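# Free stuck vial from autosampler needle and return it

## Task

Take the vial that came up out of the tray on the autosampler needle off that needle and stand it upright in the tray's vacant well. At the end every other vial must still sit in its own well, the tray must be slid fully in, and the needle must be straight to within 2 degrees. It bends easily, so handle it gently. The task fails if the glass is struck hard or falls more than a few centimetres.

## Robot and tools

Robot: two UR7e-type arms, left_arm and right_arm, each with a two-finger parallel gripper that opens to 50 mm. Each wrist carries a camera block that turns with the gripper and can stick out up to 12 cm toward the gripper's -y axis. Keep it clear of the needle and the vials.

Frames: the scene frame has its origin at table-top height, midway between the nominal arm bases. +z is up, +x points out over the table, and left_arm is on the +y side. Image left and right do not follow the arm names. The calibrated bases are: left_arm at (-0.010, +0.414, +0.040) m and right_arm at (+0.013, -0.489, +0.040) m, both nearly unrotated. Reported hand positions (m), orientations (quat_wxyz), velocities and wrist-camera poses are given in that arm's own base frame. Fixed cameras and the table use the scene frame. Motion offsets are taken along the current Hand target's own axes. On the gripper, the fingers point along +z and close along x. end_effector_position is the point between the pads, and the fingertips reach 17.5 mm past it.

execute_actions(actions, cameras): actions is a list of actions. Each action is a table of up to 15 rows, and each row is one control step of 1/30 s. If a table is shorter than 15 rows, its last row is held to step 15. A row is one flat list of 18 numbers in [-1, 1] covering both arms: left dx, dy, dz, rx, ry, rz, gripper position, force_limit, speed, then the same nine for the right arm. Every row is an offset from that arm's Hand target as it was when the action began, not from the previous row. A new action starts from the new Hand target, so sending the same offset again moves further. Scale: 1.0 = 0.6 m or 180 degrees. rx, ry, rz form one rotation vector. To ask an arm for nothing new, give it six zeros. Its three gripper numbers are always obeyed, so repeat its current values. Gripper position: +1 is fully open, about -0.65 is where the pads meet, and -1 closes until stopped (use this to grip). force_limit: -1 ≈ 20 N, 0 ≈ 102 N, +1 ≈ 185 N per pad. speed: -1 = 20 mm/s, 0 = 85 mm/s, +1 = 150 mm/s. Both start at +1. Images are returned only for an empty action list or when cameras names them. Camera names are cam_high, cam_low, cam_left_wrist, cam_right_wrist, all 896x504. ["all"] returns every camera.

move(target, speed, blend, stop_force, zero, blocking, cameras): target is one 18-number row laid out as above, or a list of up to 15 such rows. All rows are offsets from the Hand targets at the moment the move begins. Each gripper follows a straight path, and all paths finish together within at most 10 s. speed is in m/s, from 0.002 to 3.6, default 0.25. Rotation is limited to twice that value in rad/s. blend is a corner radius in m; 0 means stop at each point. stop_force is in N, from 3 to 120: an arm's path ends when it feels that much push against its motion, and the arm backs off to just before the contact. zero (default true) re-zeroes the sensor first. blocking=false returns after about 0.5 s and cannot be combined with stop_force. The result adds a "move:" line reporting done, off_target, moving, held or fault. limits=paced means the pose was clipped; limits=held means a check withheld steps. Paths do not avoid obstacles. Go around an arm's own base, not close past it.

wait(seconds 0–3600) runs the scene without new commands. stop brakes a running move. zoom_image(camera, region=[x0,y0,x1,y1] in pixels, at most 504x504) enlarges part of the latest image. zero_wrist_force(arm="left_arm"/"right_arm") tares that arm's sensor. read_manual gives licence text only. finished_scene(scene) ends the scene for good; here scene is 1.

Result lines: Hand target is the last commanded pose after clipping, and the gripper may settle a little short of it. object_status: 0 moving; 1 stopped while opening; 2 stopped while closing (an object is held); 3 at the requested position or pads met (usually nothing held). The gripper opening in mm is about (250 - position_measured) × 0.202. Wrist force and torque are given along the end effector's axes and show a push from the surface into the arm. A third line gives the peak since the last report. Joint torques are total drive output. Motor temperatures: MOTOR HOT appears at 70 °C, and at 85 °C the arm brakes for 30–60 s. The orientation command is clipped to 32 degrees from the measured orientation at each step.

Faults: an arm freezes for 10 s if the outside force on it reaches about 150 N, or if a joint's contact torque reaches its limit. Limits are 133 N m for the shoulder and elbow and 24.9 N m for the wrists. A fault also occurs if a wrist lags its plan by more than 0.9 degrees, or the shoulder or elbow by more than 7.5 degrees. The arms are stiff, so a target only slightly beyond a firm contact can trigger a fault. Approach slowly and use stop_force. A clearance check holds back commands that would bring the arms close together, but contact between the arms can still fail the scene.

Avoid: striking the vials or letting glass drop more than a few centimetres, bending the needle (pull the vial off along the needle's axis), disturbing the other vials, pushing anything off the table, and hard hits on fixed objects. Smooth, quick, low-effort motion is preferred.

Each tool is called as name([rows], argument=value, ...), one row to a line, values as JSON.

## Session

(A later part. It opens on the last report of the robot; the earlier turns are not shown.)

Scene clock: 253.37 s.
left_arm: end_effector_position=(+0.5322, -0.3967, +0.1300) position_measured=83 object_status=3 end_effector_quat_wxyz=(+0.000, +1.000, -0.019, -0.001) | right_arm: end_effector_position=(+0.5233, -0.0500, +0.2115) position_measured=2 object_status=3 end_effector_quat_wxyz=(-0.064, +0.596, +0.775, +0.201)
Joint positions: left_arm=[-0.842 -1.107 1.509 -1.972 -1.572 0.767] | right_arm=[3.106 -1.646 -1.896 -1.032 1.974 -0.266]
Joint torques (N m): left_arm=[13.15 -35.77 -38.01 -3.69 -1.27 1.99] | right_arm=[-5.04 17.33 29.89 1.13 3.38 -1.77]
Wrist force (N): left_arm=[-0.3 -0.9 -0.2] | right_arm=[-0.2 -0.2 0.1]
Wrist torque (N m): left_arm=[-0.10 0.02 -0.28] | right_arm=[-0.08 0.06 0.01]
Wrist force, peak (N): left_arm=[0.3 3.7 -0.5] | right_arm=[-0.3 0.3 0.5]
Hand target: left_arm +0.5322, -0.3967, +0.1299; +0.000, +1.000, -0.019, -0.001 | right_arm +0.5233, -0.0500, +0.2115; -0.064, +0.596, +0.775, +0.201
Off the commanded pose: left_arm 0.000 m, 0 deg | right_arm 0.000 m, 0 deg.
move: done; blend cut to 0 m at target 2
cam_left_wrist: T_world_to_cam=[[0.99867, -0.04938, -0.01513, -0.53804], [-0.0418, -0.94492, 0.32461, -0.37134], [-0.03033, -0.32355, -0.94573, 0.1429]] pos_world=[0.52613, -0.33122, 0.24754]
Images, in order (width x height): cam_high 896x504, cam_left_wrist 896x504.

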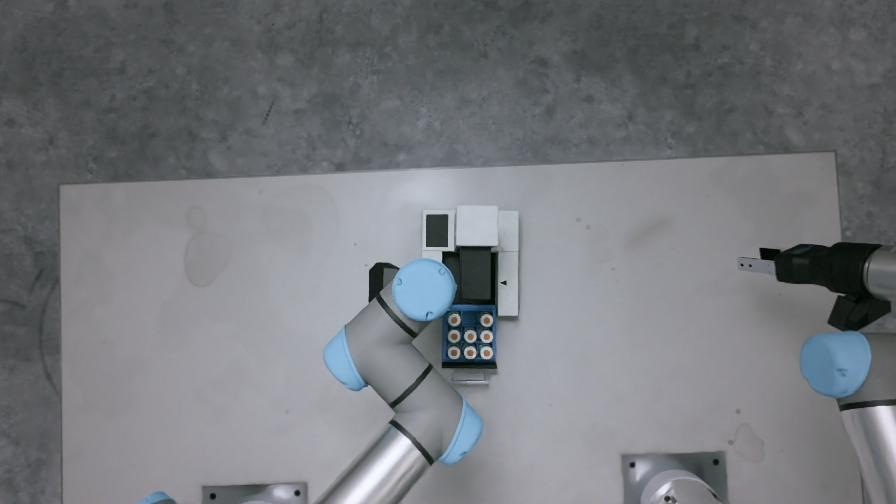

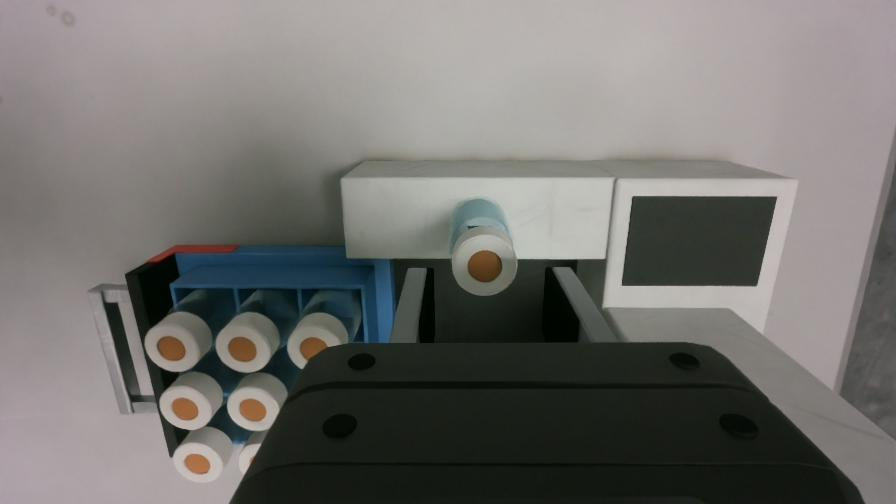

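move([
  [0.0002,-0.003,0.04,0,0,0,0.3,-0.7,-1,0,0,0,0,0,0,1,1,1],
  [0.0002,-0.003,0.0537,0,0,0,0.3,-0.7,-1,0,0,0,0,0,0,1,1,1],
], speed=[0.1,0.04], blend=[0.004,0], stop_force=10, cameras=["cam_left_wrist"])

zoom_image(camera="cam_left_wrist", region=[400, 220, 580, 345])

Scene clock: 260.37 s.
left_arm: end_effector_position=(+0.5324, -0.3949, +0.0977) position_measured=107 object_status=3 end_effector_quat_wxyz=(+0.000, +1.000, -0.019, -0.001) | right_arm: end_effector_position=(+0.5233, -0.0500, +0.2115) position_measured=2 object_status=3 end_effector_quat_wxyz=(-0.064, +0.596, +0.775, +0.201)
Joint positions: left_arm=[-0.84 -1.077 1.553 -2.046 -1.572 0.769] | right_arm=[3.106 -1.646 -1.896 -1.032 1.974 -0.266]
Joint torques (N m): left_arm=[13.3 -35.5 -13.41 -3.73 0.82 1.85] | right_arm=[-6.62 17.56 29.6 1.17 3.15 -1.79]
Wrist force (N): left_arm=[-0.3 -0.6 -0.5] | right_arm=[-0.3 0.1 0.4]
Wrist torque (N m): left_arm=[-0.05 0.03 -0.27] | right_arm=[-0.02 0.09 0.01]
Wrist force, peak (N): left_arm=[-0.1 -0.9 -1.5] | right_arm=[-0.5 -0.1 0.6]
Hand target: left_arm +0.5324, -0.3949, +0.0977; +0.000, +1.000, -0.019, -0.001 | right_arm +0.5233, -0.0500, +0.2115; -0.064, +0.596, +0.775, +0.201
Off the commanded pose: left_arm 0.000 m, 0 deg | right_arm 0.000 m, 0 deg.
move: done
cam_left_wrist: T_world_to_cam=[[0.99865, -0.04969, -0.01513, -0.53873], [-0.0421, -0.94488, 0.32471, -0.35899], [-0.03043, -0.32363, -0.94569, 0.11296]] pos_world=[0.52633, -0.32942, 0.21524]

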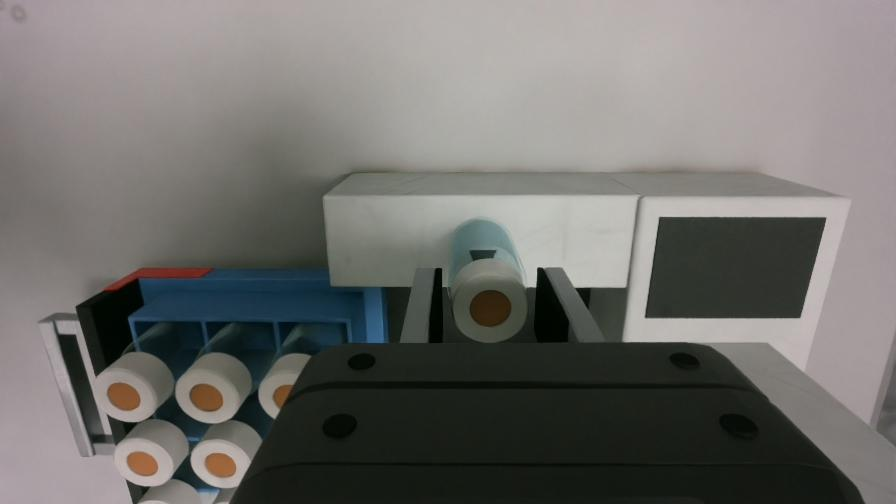

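Scaled by 2.800 from the camera's image (finer frame: 1280x720).

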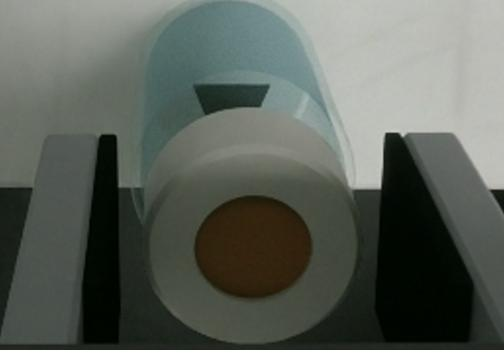

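move(target=[0,0,0,0,0,0,-1,-0.7,-0.8,0,0,0,0,0,0,1,1,1])

Scene clock: 263.60 s.
left_arm: end_effector_position=(+0.5324, -0.3949, +0.0977) position_measured=137 object_status=2 end_effector_quat_wxyz=(+0.000, +1.000, -0.019, -0.001) | right_arm: end_effector_position=(+0.5233, -0.0500, +0.2115) position_measured=2 object_status=3 end_effector_quat_wxyz=(-0.064, +0.596, +0.775, +0.201)
Joint positions: left_arm=[-0.84 -1.077 1.553 -2.046 -1.572 0.769] | right_arm=[3.106 -1.646 -1.896 -1.032 1.974 -0.266]
Joint torques (N m): left_arm=[13.04 -36.39 -13.74 -3.56 1.5 1.85] | right_arm=[-5.29 18.49 28.43 1.05 3.21 -1.9]
Wrist force (N): left_arm=[-0.3 -0.9 0.0] | right_arm=[0.1 0.0 0.1]
Wrist torque (N m): left_arm=[-0.09 0.02 -0.28] | right_arm=[-0.05 0.04 0.02]
Wrist force, peak (N): left_arm=[-0.4 -1.1 -0.6] | right_arm=[0.0 -0.1 0.7]
Hand target: left_arm +0.5324, -0.3949, +0.0977; +0.000, +1.000, -0.019, -0.001 | right_arm +0.5233, -0.0500, +0.2115; -0.064, +0.596, +0.775, +0.201
Off the commanded pose: left_arm 0.000 m, 0 deg | right_arm 0.000 m, 0 deg.
move: done

move([
  [0,0,-0.1038,0,0,0,-1,-0.7,-0.8,0,0,0,0,0,0,1,1,1],
  [-0.1272,0.0048,-0.1038,0,0,0,-1,-0.7,-0.8,0,0,0,0,0,0,1,1,1],
  [-0.1245,0.1328,-0.1038,0,0,0,-1,-0.7,-0.8,0,0,0,0,0,0,1,1,1],
], speed=[0.15,0.25,0.2], blend=[0.02,0.015,0], cameras=["cam_left_wrist","cam_high"])

zoom_image(camera="cam_left_wrist", region=[340, 130, 620, 345])

Scene clock: 274.93 s.
left_arm: end_effector_position=(+0.4548, -0.4715, +0.1602) position_measured=137 object_status=2 end_effector_quat_wxyz=(+0.000, +1.000, -0.019, -0.001) | right_arm: end_effector_position=(+0.5233, -0.0500, +0.2115) position_measured=2 object_status=3 end_effector_quat_wxyz=(-0.064, +0.596, +0.775, +0.201)
Joint positions: left_arm=[-1.008 -1.153 1.495 -1.912 -1.573 0.601] | right_arm=[3.106 -1.646 -1.896 -1.032 1.974 -0.266]
Joint torques (N m): left_arm=[-12.58 -33.82 -39.04 -1.06 1.8 -1.53] | right_arm=[-4.13 16.85 29.08 1.13 3.14 -1.92]
Wrist force (N): left_arm=[-0.3 -0.9 0.2] | right_arm=[0.0 0.0 0.3]
Wrist torque (N m): left_arm=[-0.10 0.03 -0.07] | right_arm=[-0.04 0.06 0.01]
Wrist force, peak (N): left_arm=[-2.0 -2.1 0.0] | right_arm=[0.1 -0.2 0.7]
Hand target: left_arm +0.4548, -0.4717, +0.1602; +0.000, +1.000, -0.019, -0.001 | right_arm +0.5233, -0.0500, +0.2115; -0.064, +0.596, +0.775, +0.201
Off the commanded pose: left_arm 0.000 m, 0 deg | right_arm 0.000 m, 0 deg.
move: done
cam_left_wrist: T_world_to_cam=[[0.99865, -0.04969, -0.01513, -0.4641], [-0.0421, -0.94488, 0.32471, -0.45493], [-0.03043, -0.32363, -0.94569, 0.14491]] pos_world=[0.44873, -0.40602, 0.27774]
Images, in order (width x height): cam_high 896x504, cam_left_wrist 896x504.

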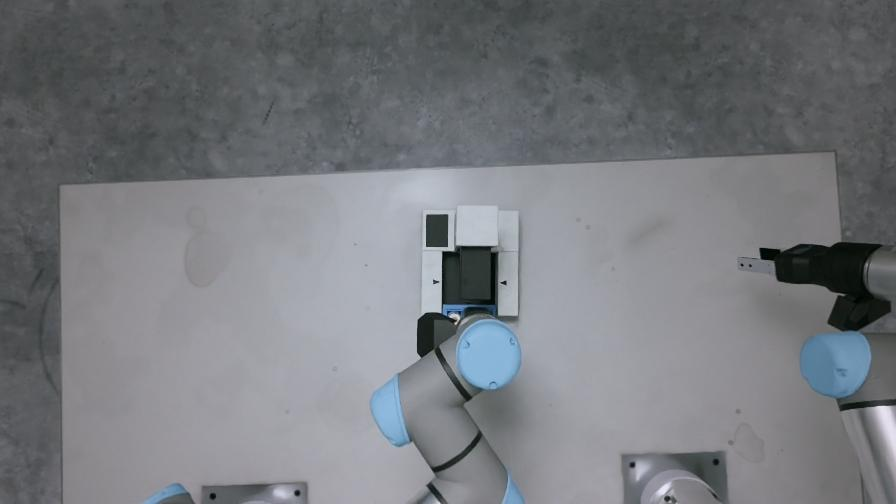

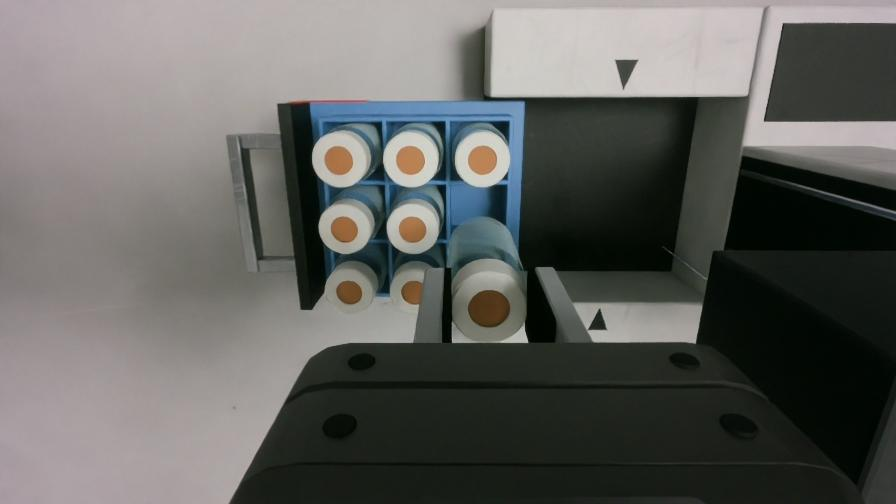

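Scaled by 1.800 from the camera's image (finer frame: 1280x720).

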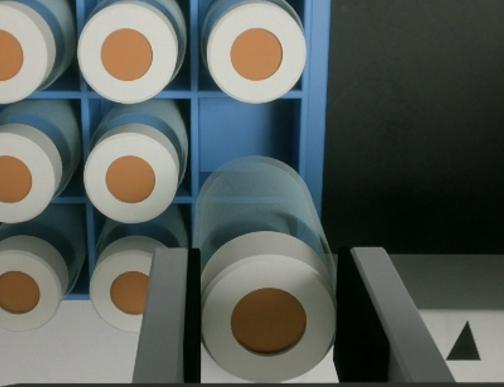

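zoom_image(camera="cam_left_wrist", region=[380, 100, 530, 250])

Scaled by 3.360 from the camera's image (finer frame: 1280x720).

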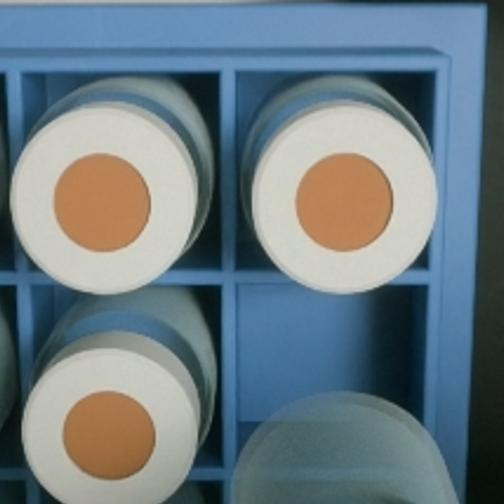

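move([
  [0.0027,-0.0028,0,0,0,0,-1,-0.7,-0.8,0,0,0,0,0,0,1,1,1],
  [0.0027,-0.0028,0.067,0,0,0,-1,-0.7,-0.8,0,0,0,0,0,0,1,1,1],
], speed=[0.05,0.08], blend=[0.001,0], stop_force=6, cameras=["cam_left_wrist"])

zoom_image(camera="cam_left_wrist", region=[380, 130, 600, 345])

Scene clock: 295.50 s.
left_arm: end_effector_position=(+0.4564, -0.4701, +0.1200) position_measured=137 object_status=2 end_effector_quat_wxyz=(+0.000, +1.000, -0.019, -0.001) | right_arm: end_effector_position=(+0.5233, -0.0500, +0.2115) position_measured=2 object_status=3 end_effector_quat_wxyz=(-0.064, +0.596, +0.775, +0.201)
Joint positions: left_arm=[-1.004 -1.117 1.552 -2.005 -1.573 0.605] | right_arm=[3.106 -1.646 -1.896 -1.032 1.974 -0.266]
Joint torques (N m): left_arm=[13.78 -34.6 -13.84 -3.75 -1.1 1.95] | right_arm=[-5.27 17.27 29.35 1.14 3.12 -1.84]
Wrist force (N): left_arm=[-0.3 -0.6 0.0] | right_arm=[0.0 -0.2 0.1]
Wrist torque (N m): left_arm=[-0.07 0.03 -0.27] | right_arm=[-0.08 0.05 0.01]
Wrist force, peak (N): left_arm=[-0.5 -1.1 0.1] | right_arm=[-0.7 -0.1 0.4]
Hand target: left_arm +0.4564, -0.4701, +0.1200; +0.000, +1.000, -0.019, -0.001 | right_arm +0.5233, -0.0500, +0.2115; -0.064, +0.596, +0.775, +0.201
Off the commanded pose: left_arm 0.000 m, 0 deg | right_arm 0.000 m, 0 deg.
move: done
cam_left_wrist: T_world_to_cam=[[0.99865, -0.04969, -0.01513, -0.46624], [-0.0421, -0.94491, 0.32462, -0.44048], [-0.03043, -0.32354, -0.94572, 0.10744]] pos_world=[0.45033, -0.40462, 0.23754]

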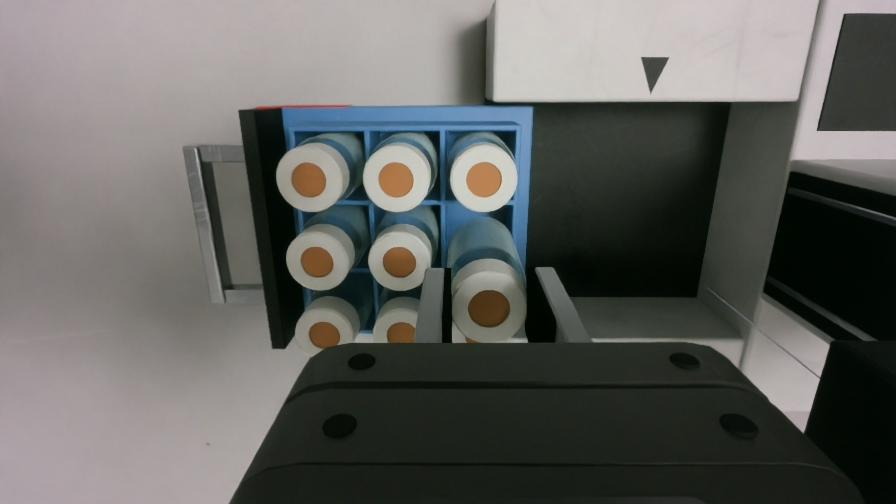

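Scaled by 2.291 from the camera's image (finer frame: 1280x720).

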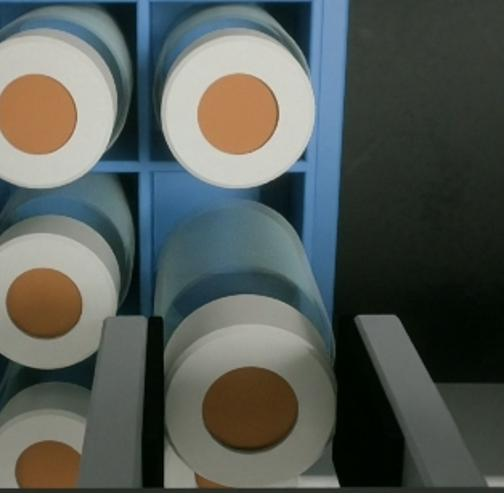

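move([
  [0.0005,0,0,0,0,0,-1,-0.7,-0.8,0,0,0,0,0,0,1,1,1],
  [0.0005,0,0.0475,0,0,0,-1,-0.7,-0.8,0,0,0,0,0,0,1,1,1],
  [0.0005,0,0.0633,0,0,0,-1,-0.7,-0.8,0,0,0,0,0,0,1,1,1],
], speed=[0.03,0.05,0.01], blend=[0.0003,0.001,0], stop_force=4, cameras=["cam_left_wrist"])

zoom_image(camera="cam_left_wrist", region=[380, 130, 600, 345])

Scene clock: 305.47 s.
left_arm: end_effector_position=(+0.4566, -0.4701, +0.0820) position_measured=137 object_status=2 end_effector_quat_wxyz=(+0.000, +1.000, -0.019, -0.001) | right_arm: end_effector_position=(+0.5233, -0.0500, +0.2115) position_measured=2 object_status=3 end_effector_quat_wxyz=(-0.064, +0.596, +0.775, +0.201)
Joint positions: left_arm=[-1.004 -1.075 1.596 -2.091 -1.573 0.605] | right_arm=[3.106 -1.646 -1.896 -1.032 1.974 -0.266]
Joint torques (N m): left_arm=[-9.4 -35.45 -13.13 -3.8 0.53 -1.08] | right_arm=[-3.61 16.37 29.38 1.37 3.28 -1.74]
Wrist force (N): left_arm=[-0.5 -1.5 -0.2] | right_arm=[0.0 0.0 0.4]
Wrist torque (N m): left_arm=[-0.13 0.04 -0.27] | right_arm=[-0.03 0.04 0.01]
Wrist force, peak (N): left_arm=[-0.5 -1.5 -0.2] | right_arm=[-0.4 -0.2 0.7]
Hand target: left_arm +0.4566, -0.4701, +0.0820; +0.000, +1.000, -0.019, -0.001 | right_arm +0.5233, -0.0500, +0.2115; -0.064, +0.596, +0.775, +0.201
Off the commanded pose: left_arm 0.000 m, 0 deg | right_arm 0.000 m, 0 deg.
move: done; blend cut to 0.0001 m at target 1
cam_left_wrist: T_world_to_cam=[[0.99865, -0.04969, -0.01513, -0.46711], [-0.0421, -0.94488, 0.32471, -0.42814], [-0.03043, -0.32363, -0.94569, 0.07147]] pos_world=[0.45063, -0.40462, 0.19954]

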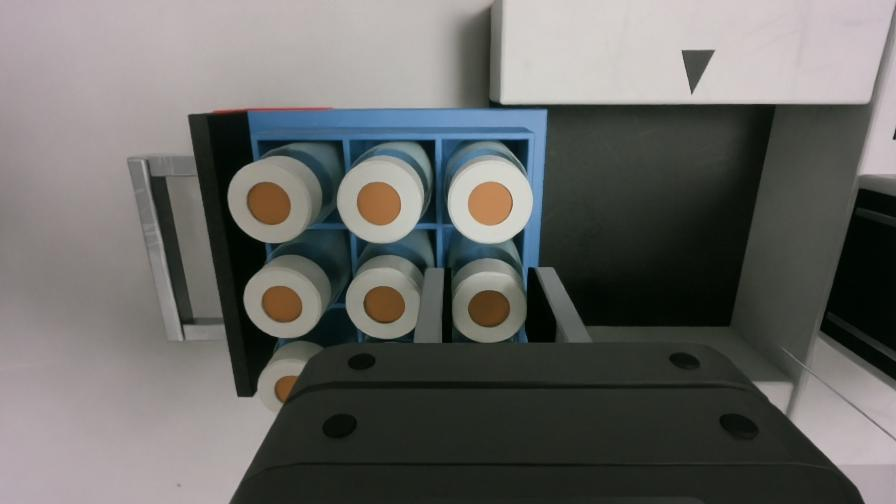

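Scaled by 2.291 from the camera's image (finer frame: 1280x720).

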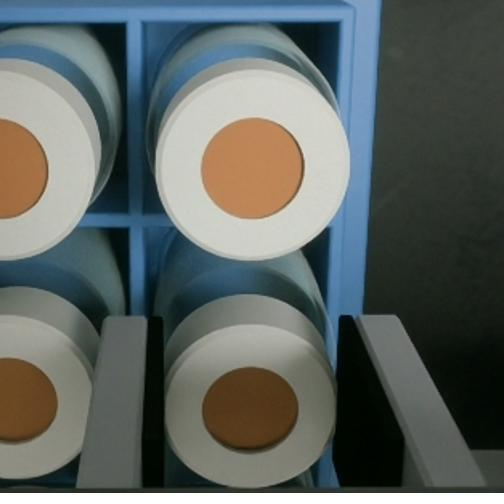

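move(target=[0,0,0.0085,0,0,0,-1,-0.7,-0.8,0,0,0,0,0,0,1,1,1], speed=0.01, stop_force=3, zero=false, cameras=["cam_left_wrist"])

Scene clock: 320.60 s.
left_arm: end_effector_position=(+0.4566, -0.4701, +0.0817) position_measured=137 object_status=2 end_effector_quat_wxyz=(+0.000, +1.000, -0.019, -0.001) | right_arm: end_effector_position=(+0.5233, -0.0500, +0.2115) position_measured=2 object_status=3 end_effector_quat_wxyz=(-0.064, +0.596, +0.775, +0.201)
Joint positions: left_arm=[-1.004 -1.075 1.597 -2.092 -1.573 0.605] | right_arm=[3.106 -1.646 -1.896 -1.032 1.974 -0.266]
Joint torques (N m): left_arm=[-9.44 -55.17 -35.12 -1.41 -1.03 -1.12] | right_arm=[-5.78 16.99 29.58 1.28 3.09 -1.78]
Wrist force (N): left_arm=[-0.2 -2.0 -4.7] | right_arm=[0.0 0.0 0.3]
Wrist torque (N m): left_arm=[-0.13 -0.02 -0.27] | right_arm=[-0.04 0.05 0.01]
Wrist force, peak (N): left_arm=[0.5 -3.2 -10.7] | right_arm=[0.1 0.4 0.7]
Hand target: left_arm +0.4566, -0.4701, +0.0817; +0.000, +1.000, -0.019, -0.001 (not the last commanded pose) | right_arm +0.5233, -0.0500, +0.2115; -0.064, +0.596, +0.775, +0.201
Off the commanded pose: left_arm 0.005 m, 0 deg | right_arm 0.000 m, 0 deg.
move: contact (left_arm)
cam_left_wrist: T_world_to_cam=[[0.99865, -0.04969, -0.01513, -0.46711], [-0.0421, -0.94491, 0.32462, -0.42803], [-0.03043, -0.32354, -0.94572, 0.07123]] pos_world=[0.45063, -0.40462, 0.19924]

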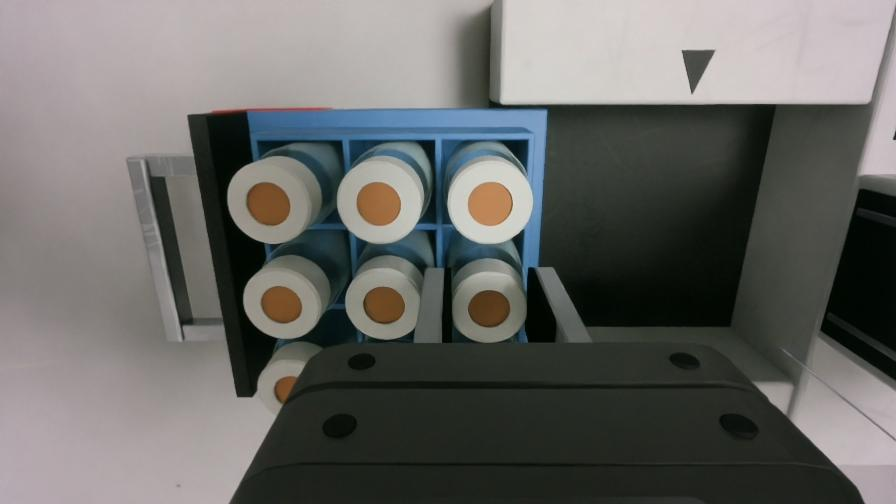

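move([
  [0,0,0,0,0,0,0.17,-0.7,-1,0,0,0,0,0,0,1,1,1],
  [0.0005,0,-0.12,0,0,0,0.17,-0.7,-1,0,0,0,0,0,0,1,1,1],
], speed=[0.02,0.08], cameras=["cam_left_wrist"])

zoom_image(camera="cam_left_wrist", region=[240, 80, 600, 345])

Scene clock: 330.17 s.
left_arm: end_effector_position=(+0.4571, -0.4701, +0.1536) position_measured=127 object_status=3 end_effector_quat_wxyz=(+0.000, +1.000, -0.019, -0.001) | right_arm: end_effector_position=(+0.5233, -0.0500, +0.2115) position_measured=2 object_status=3 end_effector_quat_wxyz=(-0.064, +0.596, +0.775, +0.201)
Joint positions: left_arm=[-1.003 -1.146 1.503 -1.927 -1.572 0.606] | right_arm=[3.106 -1.646 -1.896 -1.032 1.974 -0.266]
Joint torques (N m): left_arm=[13.36 -55.94 -36.98 -1.09 0.05 1.87] | right_arm=[-6 18.15 29.57 1.42 3.32 -1.84]
Wrist force (N): left_arm=[-0.3 -0.9 -0.1] | right_arm=[-0.1 -0.3 0.4]
Wrist torque (N m): left_arm=[-0.10 0.02 -0.27] | right_arm=[-0.08 0.05 0.01]
Wrist force, peak (N): left_arm=[-0.1 -2.1 -4.5] | right_arm=[-0.3 0.1 0.7]
Hand target: left_arm +0.4571, -0.4701, +0.1537; +0.000, +1.000, -0.019, -0.001 | right_arm +0.5233, -0.0500, +0.2115; -0.064, +0.596, +0.775, +0.201
Off the commanded pose: left_arm 0.000 m, 0 deg | right_arm 0.000 m, 0 deg.
move: done
cam_left_wrist: T_world_to_cam=[[0.99865, -0.04969, -0.01513, -0.46643], [-0.0421, -0.94491, 0.32462, -0.45136], [-0.03043, -0.32354, -0.94572, 0.13924]] pos_world=[0.45103, -0.40462, 0.27114]

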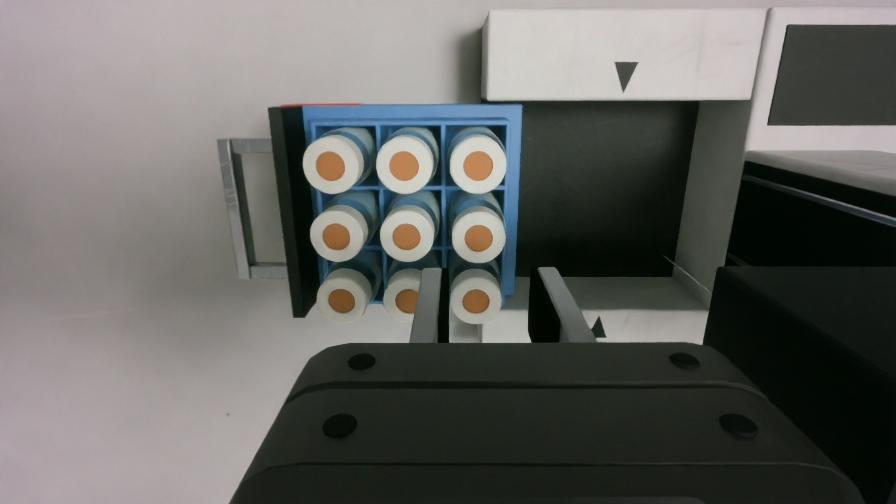

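Scaled by 1.400 from the camera's image (finer frame: 1280x720).

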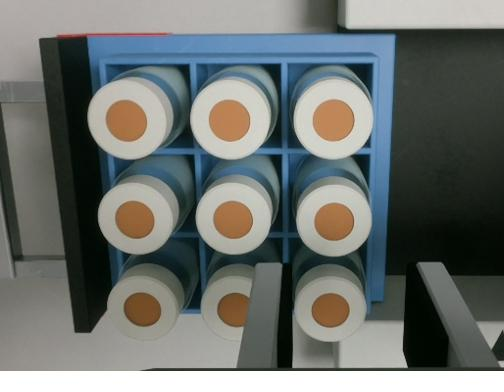

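move([
  [-0.2586,0.0022,0.0562,0,0,0,-0.64,-1,0,0,0,0,0,0,0,1,1,1],
  [-0.2586,0.0022,0.2203,0,0,0,-0.64,-1,0,0,0,0,0,0,0,1,1,1],
], speed=[0.3,0.15], blend=[0.015,0], cameras=["cam_left_wrist"])

move([
  [0.1835,0,0,0,0,0,-0.64,-1,0,0,0,0,0,0,0,1,1,1],
  [0.215,0,0,0,0,0,-0.64,-1,0,0,0,0,0,0,0,1,1,1],
], speed=[0.06,0.012], blend=[0.002,0], stop_force=22, cameras=["cam_left_wrist","cam_high"])

Scene clock: 340.23 s.
left_arm: end_effector_position=(+0.3017, -0.4655, +0.0220) position_measured=248 object_status=3 end_effector_quat_wxyz=(+0.000, +1.000, -0.019, -0.001) | right_arm: end_effector_position=(+0.5233, -0.0500, +0.2115) position_measured=2 object_status=3 end_effector_quat_wxyz=(-0.064, +0.596, +0.775, +0.201)
Joint positions: left_arm=[-1.237 -1.186 1.964 -2.349 -1.573 0.372] | right_arm=[3.106 -1.646 -1.896 -1.032 1.974 -0.266]
Joint torques (N m): left_arm=[-10.24 -27.94 -9.07 -3.92 1.69 -1.42] | right_arm=[-6.18 18.6 29.4 1.46 3.14 -1.95]
Wrist force (N): left_arm=[-0.1 -0.7 -0.1] | right_arm=[0.2 -0.1 0.6]
Wrist torque (N m): left_arm=[-0.05 0.00 -0.08] | right_arm=[-0.05 0.01 0.02]
Wrist force, peak (N): left_arm=[1.9 -1.2 -1.0] | right_arm=[-0.1 0.2 0.8]
Hand target: left_arm +0.3017, -0.4655, +0.0218; +0.000, +1.000, -0.019, -0.001 | right_arm +0.5233, -0.0500, +0.2115; -0.064, +0.596, +0.775, +0.201
Off the commanded pose: left_arm 0.000 m, 0 deg | right_arm 0.000 m, 0 deg.
move: done
cam_left_wrist: T_world_to_cam=[[0.99865, -0.04969, -0.01513, -0.313], [-0.0421, -0.94491, 0.32462, -0.41083], [-0.03043, -0.32354, -0.94572, 0.01154]] pos_world=[0.29563, -0.40002, 0.13954]

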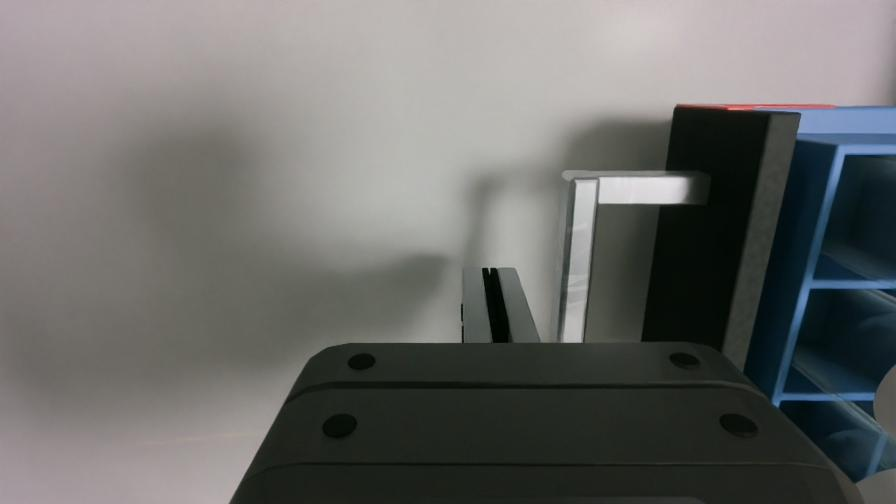

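Scene clock: 343.97 s.
left_arm: end_effector_position=(+0.4182, -0.4700, +0.0216) position_measured=248 object_status=3 end_effector_quat_wxyz=(+0.000, +1.000, -0.019, -0.001) | right_arm: end_effector_position=(+0.5233, -0.0500, +0.2115) position_measured=2 object_status=3 end_effector_quat_wxyz=(-0.064, +0.596, +0.775, +0.201)
Joint positions: left_arm=[-1.056 -1.046 1.736 -2.26 -1.573 0.553] | right_arm=[3.106 -1.646 -1.896 -1.032 1.974 -0.266]
Joint torques (N m): left_arm=[-3.79 -54.54 -14.53 -4.03 3.2 -1.56] | right_arm=[-5.04 17.51 28.06 1.1 3.17 -1.67]
Wrist force (N): left_arm=[-20.8 -2.5 -5.8] | right_arm=[0.0 0.0 0.4]
Wrist torque (N m): left_arm=[-0.13 0.18 0.01] | right_arm=[-0.03 0.06 0.01]
Wrist force, peak (N): left_arm=[-32.8 -7.1 -13.4] | right_arm=[-0.3 0.3 0.7]
Hand target: left_arm +0.4182, -0.4699, +0.0216; +0.000, +1.000, -0.019, -0.001 (not the last commanded pose) | right_arm +0.5233, -0.0500, +0.2115; -0.064, +0.596, +0.775, +0.201
Off the commanded pose: left_arm 0.012 m, 0 deg | right_arm 0.000 m, 0 deg.
move: contact (left_arm); path passed 1 of 2 targets
cam_left_wrist: T_world_to_cam=[[0.99864, -0.04979, -0.01541, -0.42967], [-0.0421, -0.94487, 0.32472, -0.41005], [-0.03073, -0.32363, -0.94568, 0.01334]] pos_world=[0.41223, -0.40452, 0.13914]
Images, in order (width x height): cam_high 896x504, cam_left_wrist 896x504.

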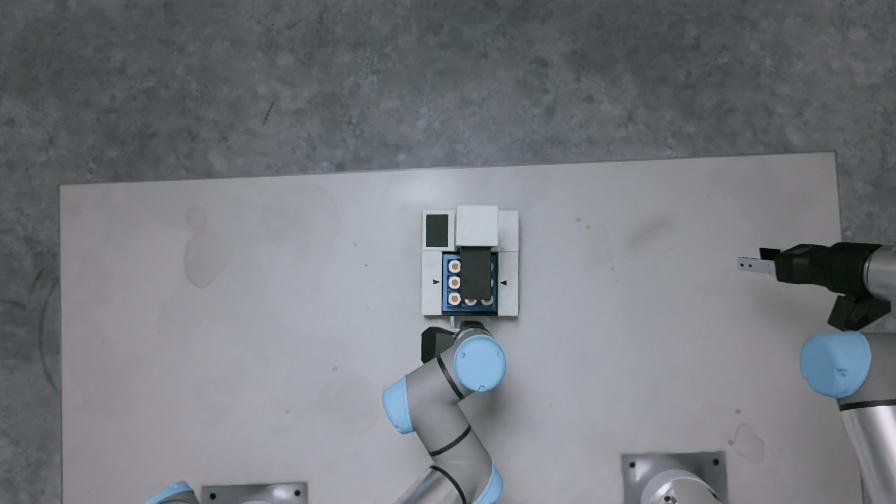

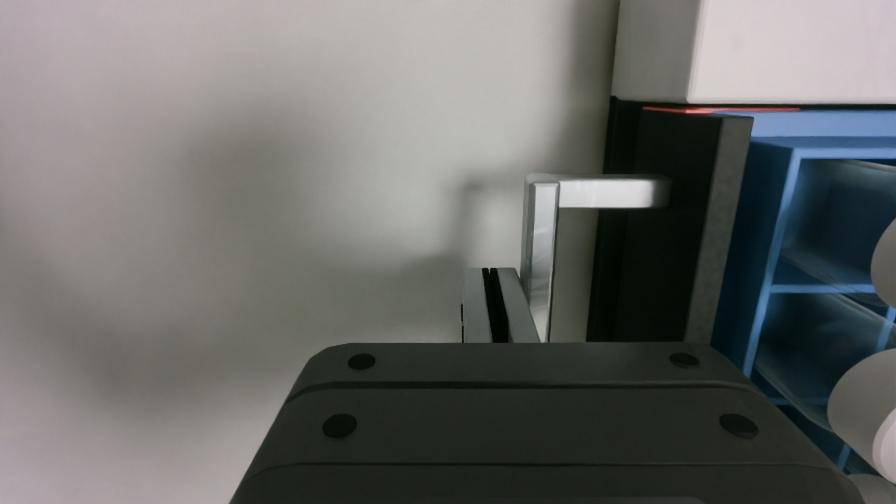

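move([
  [-0.03,0,0,0,0,0,-0.64,-1,0,0,0,0,0,0,0,1,1,1],
  [-0.08,0,-0.2,0,0,0,-0.64,-1,0,0,0,0,0,0,0,1,1,1],
], speed=[0.1,0.3], blend=[0.01,0], cameras=["cam_left_wrist","cam_high"])

zoom_image(camera="cam_high", region=[400, 195, 540, 345])

Scene clock: 351.93 s.
left_arm: end_effector_position=(+0.3705, -0.4681, +0.1415) position_measured=248 object_status=3 end_effector_quat_wxyz=(+0.000, +1.000, -0.019, -0.001) | right_arm: end_effector_position=(+0.5233, -0.0500, +0.2115) position_measured=2 object_status=3 end_effector_quat_wxyz=(-0.064, +0.596, +0.775, +0.201)
Joint positions: left_arm=[-1.125 -1.266 1.706 -2.011 -1.573 0.484] | right_arm=[3.106 -1.646 -1.896 -1.032 1.974 -0.266]
Joint torques (N m): left_arm=[-12.55 -49.75 -36.15 -1.02 1.78 -1.58] | right_arm=[-5.66 18.33 29.47 1.19 3.09 -1.86]
Wrist force (N): left_arm=[-0.7 -0.2 1.0] | right_arm=[-0.1 0.1 0.4]
Wrist torque (N m): left_arm=[0.02 0.09 -0.08] | right_arm=[-0.02 0.07 0.01]
Wrist force, peak (N): left_arm=[-20.8 -2.7 -6.3] | right_arm=[0.1 0.4 0.8]
Hand target: left_arm +0.3705, -0.4681, +0.1417; +0.000, +1.000, -0.019, -0.001 | right_arm +0.5233, -0.0500, +0.2115; -0.064, +0.596, +0.775, +0.201
Off the commanded pose: left_arm 0.000 m, 0 deg | right_arm 0.000 m, 0 deg.
move: done; blend cut to 0.009 m at target 1
cam_left_wrist: T_world_to_cam=[[0.99864, -0.04979, -0.01541, -0.38009], [-0.0421, -0.94487, 0.32472, -0.44922], [-0.03073, -0.32363, -0.94568, 0.12597]] pos_world=[0.36453, -0.40262, 0.25914]
Images, in order (width x height): cam_high 896x504, cam_left_wrist 896x504.

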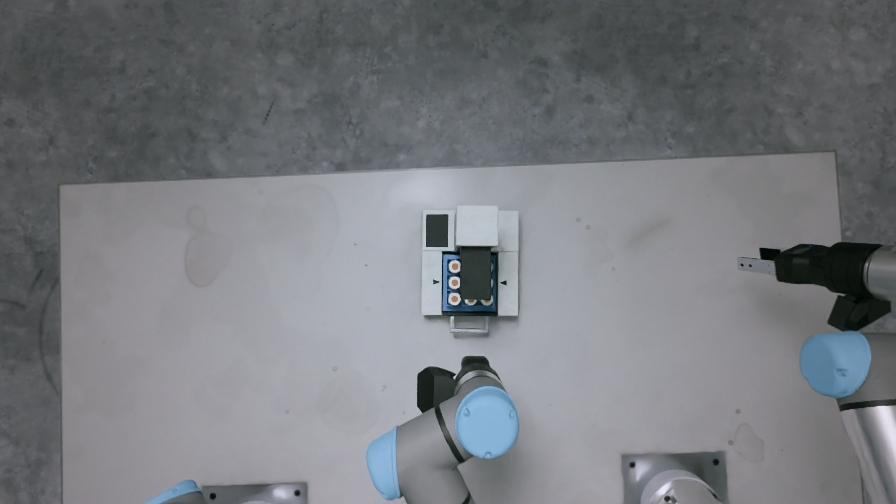

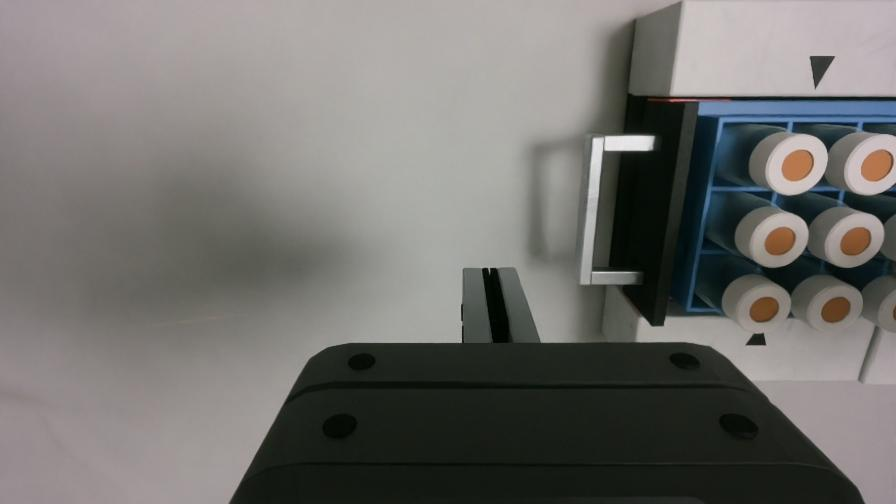

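Scaled by 3.360 from the camera's image (finer frame: 1280x720).

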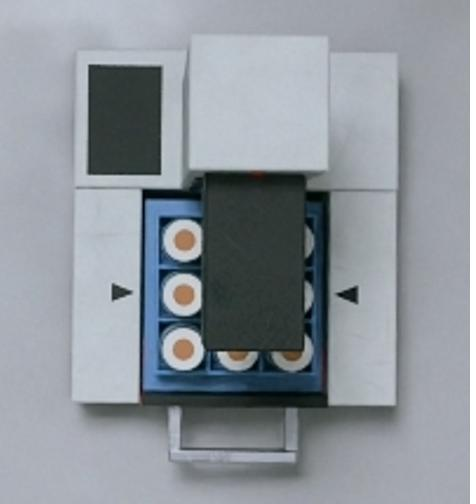

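finished_scene(scene=2)

The scene is finished: the task was done.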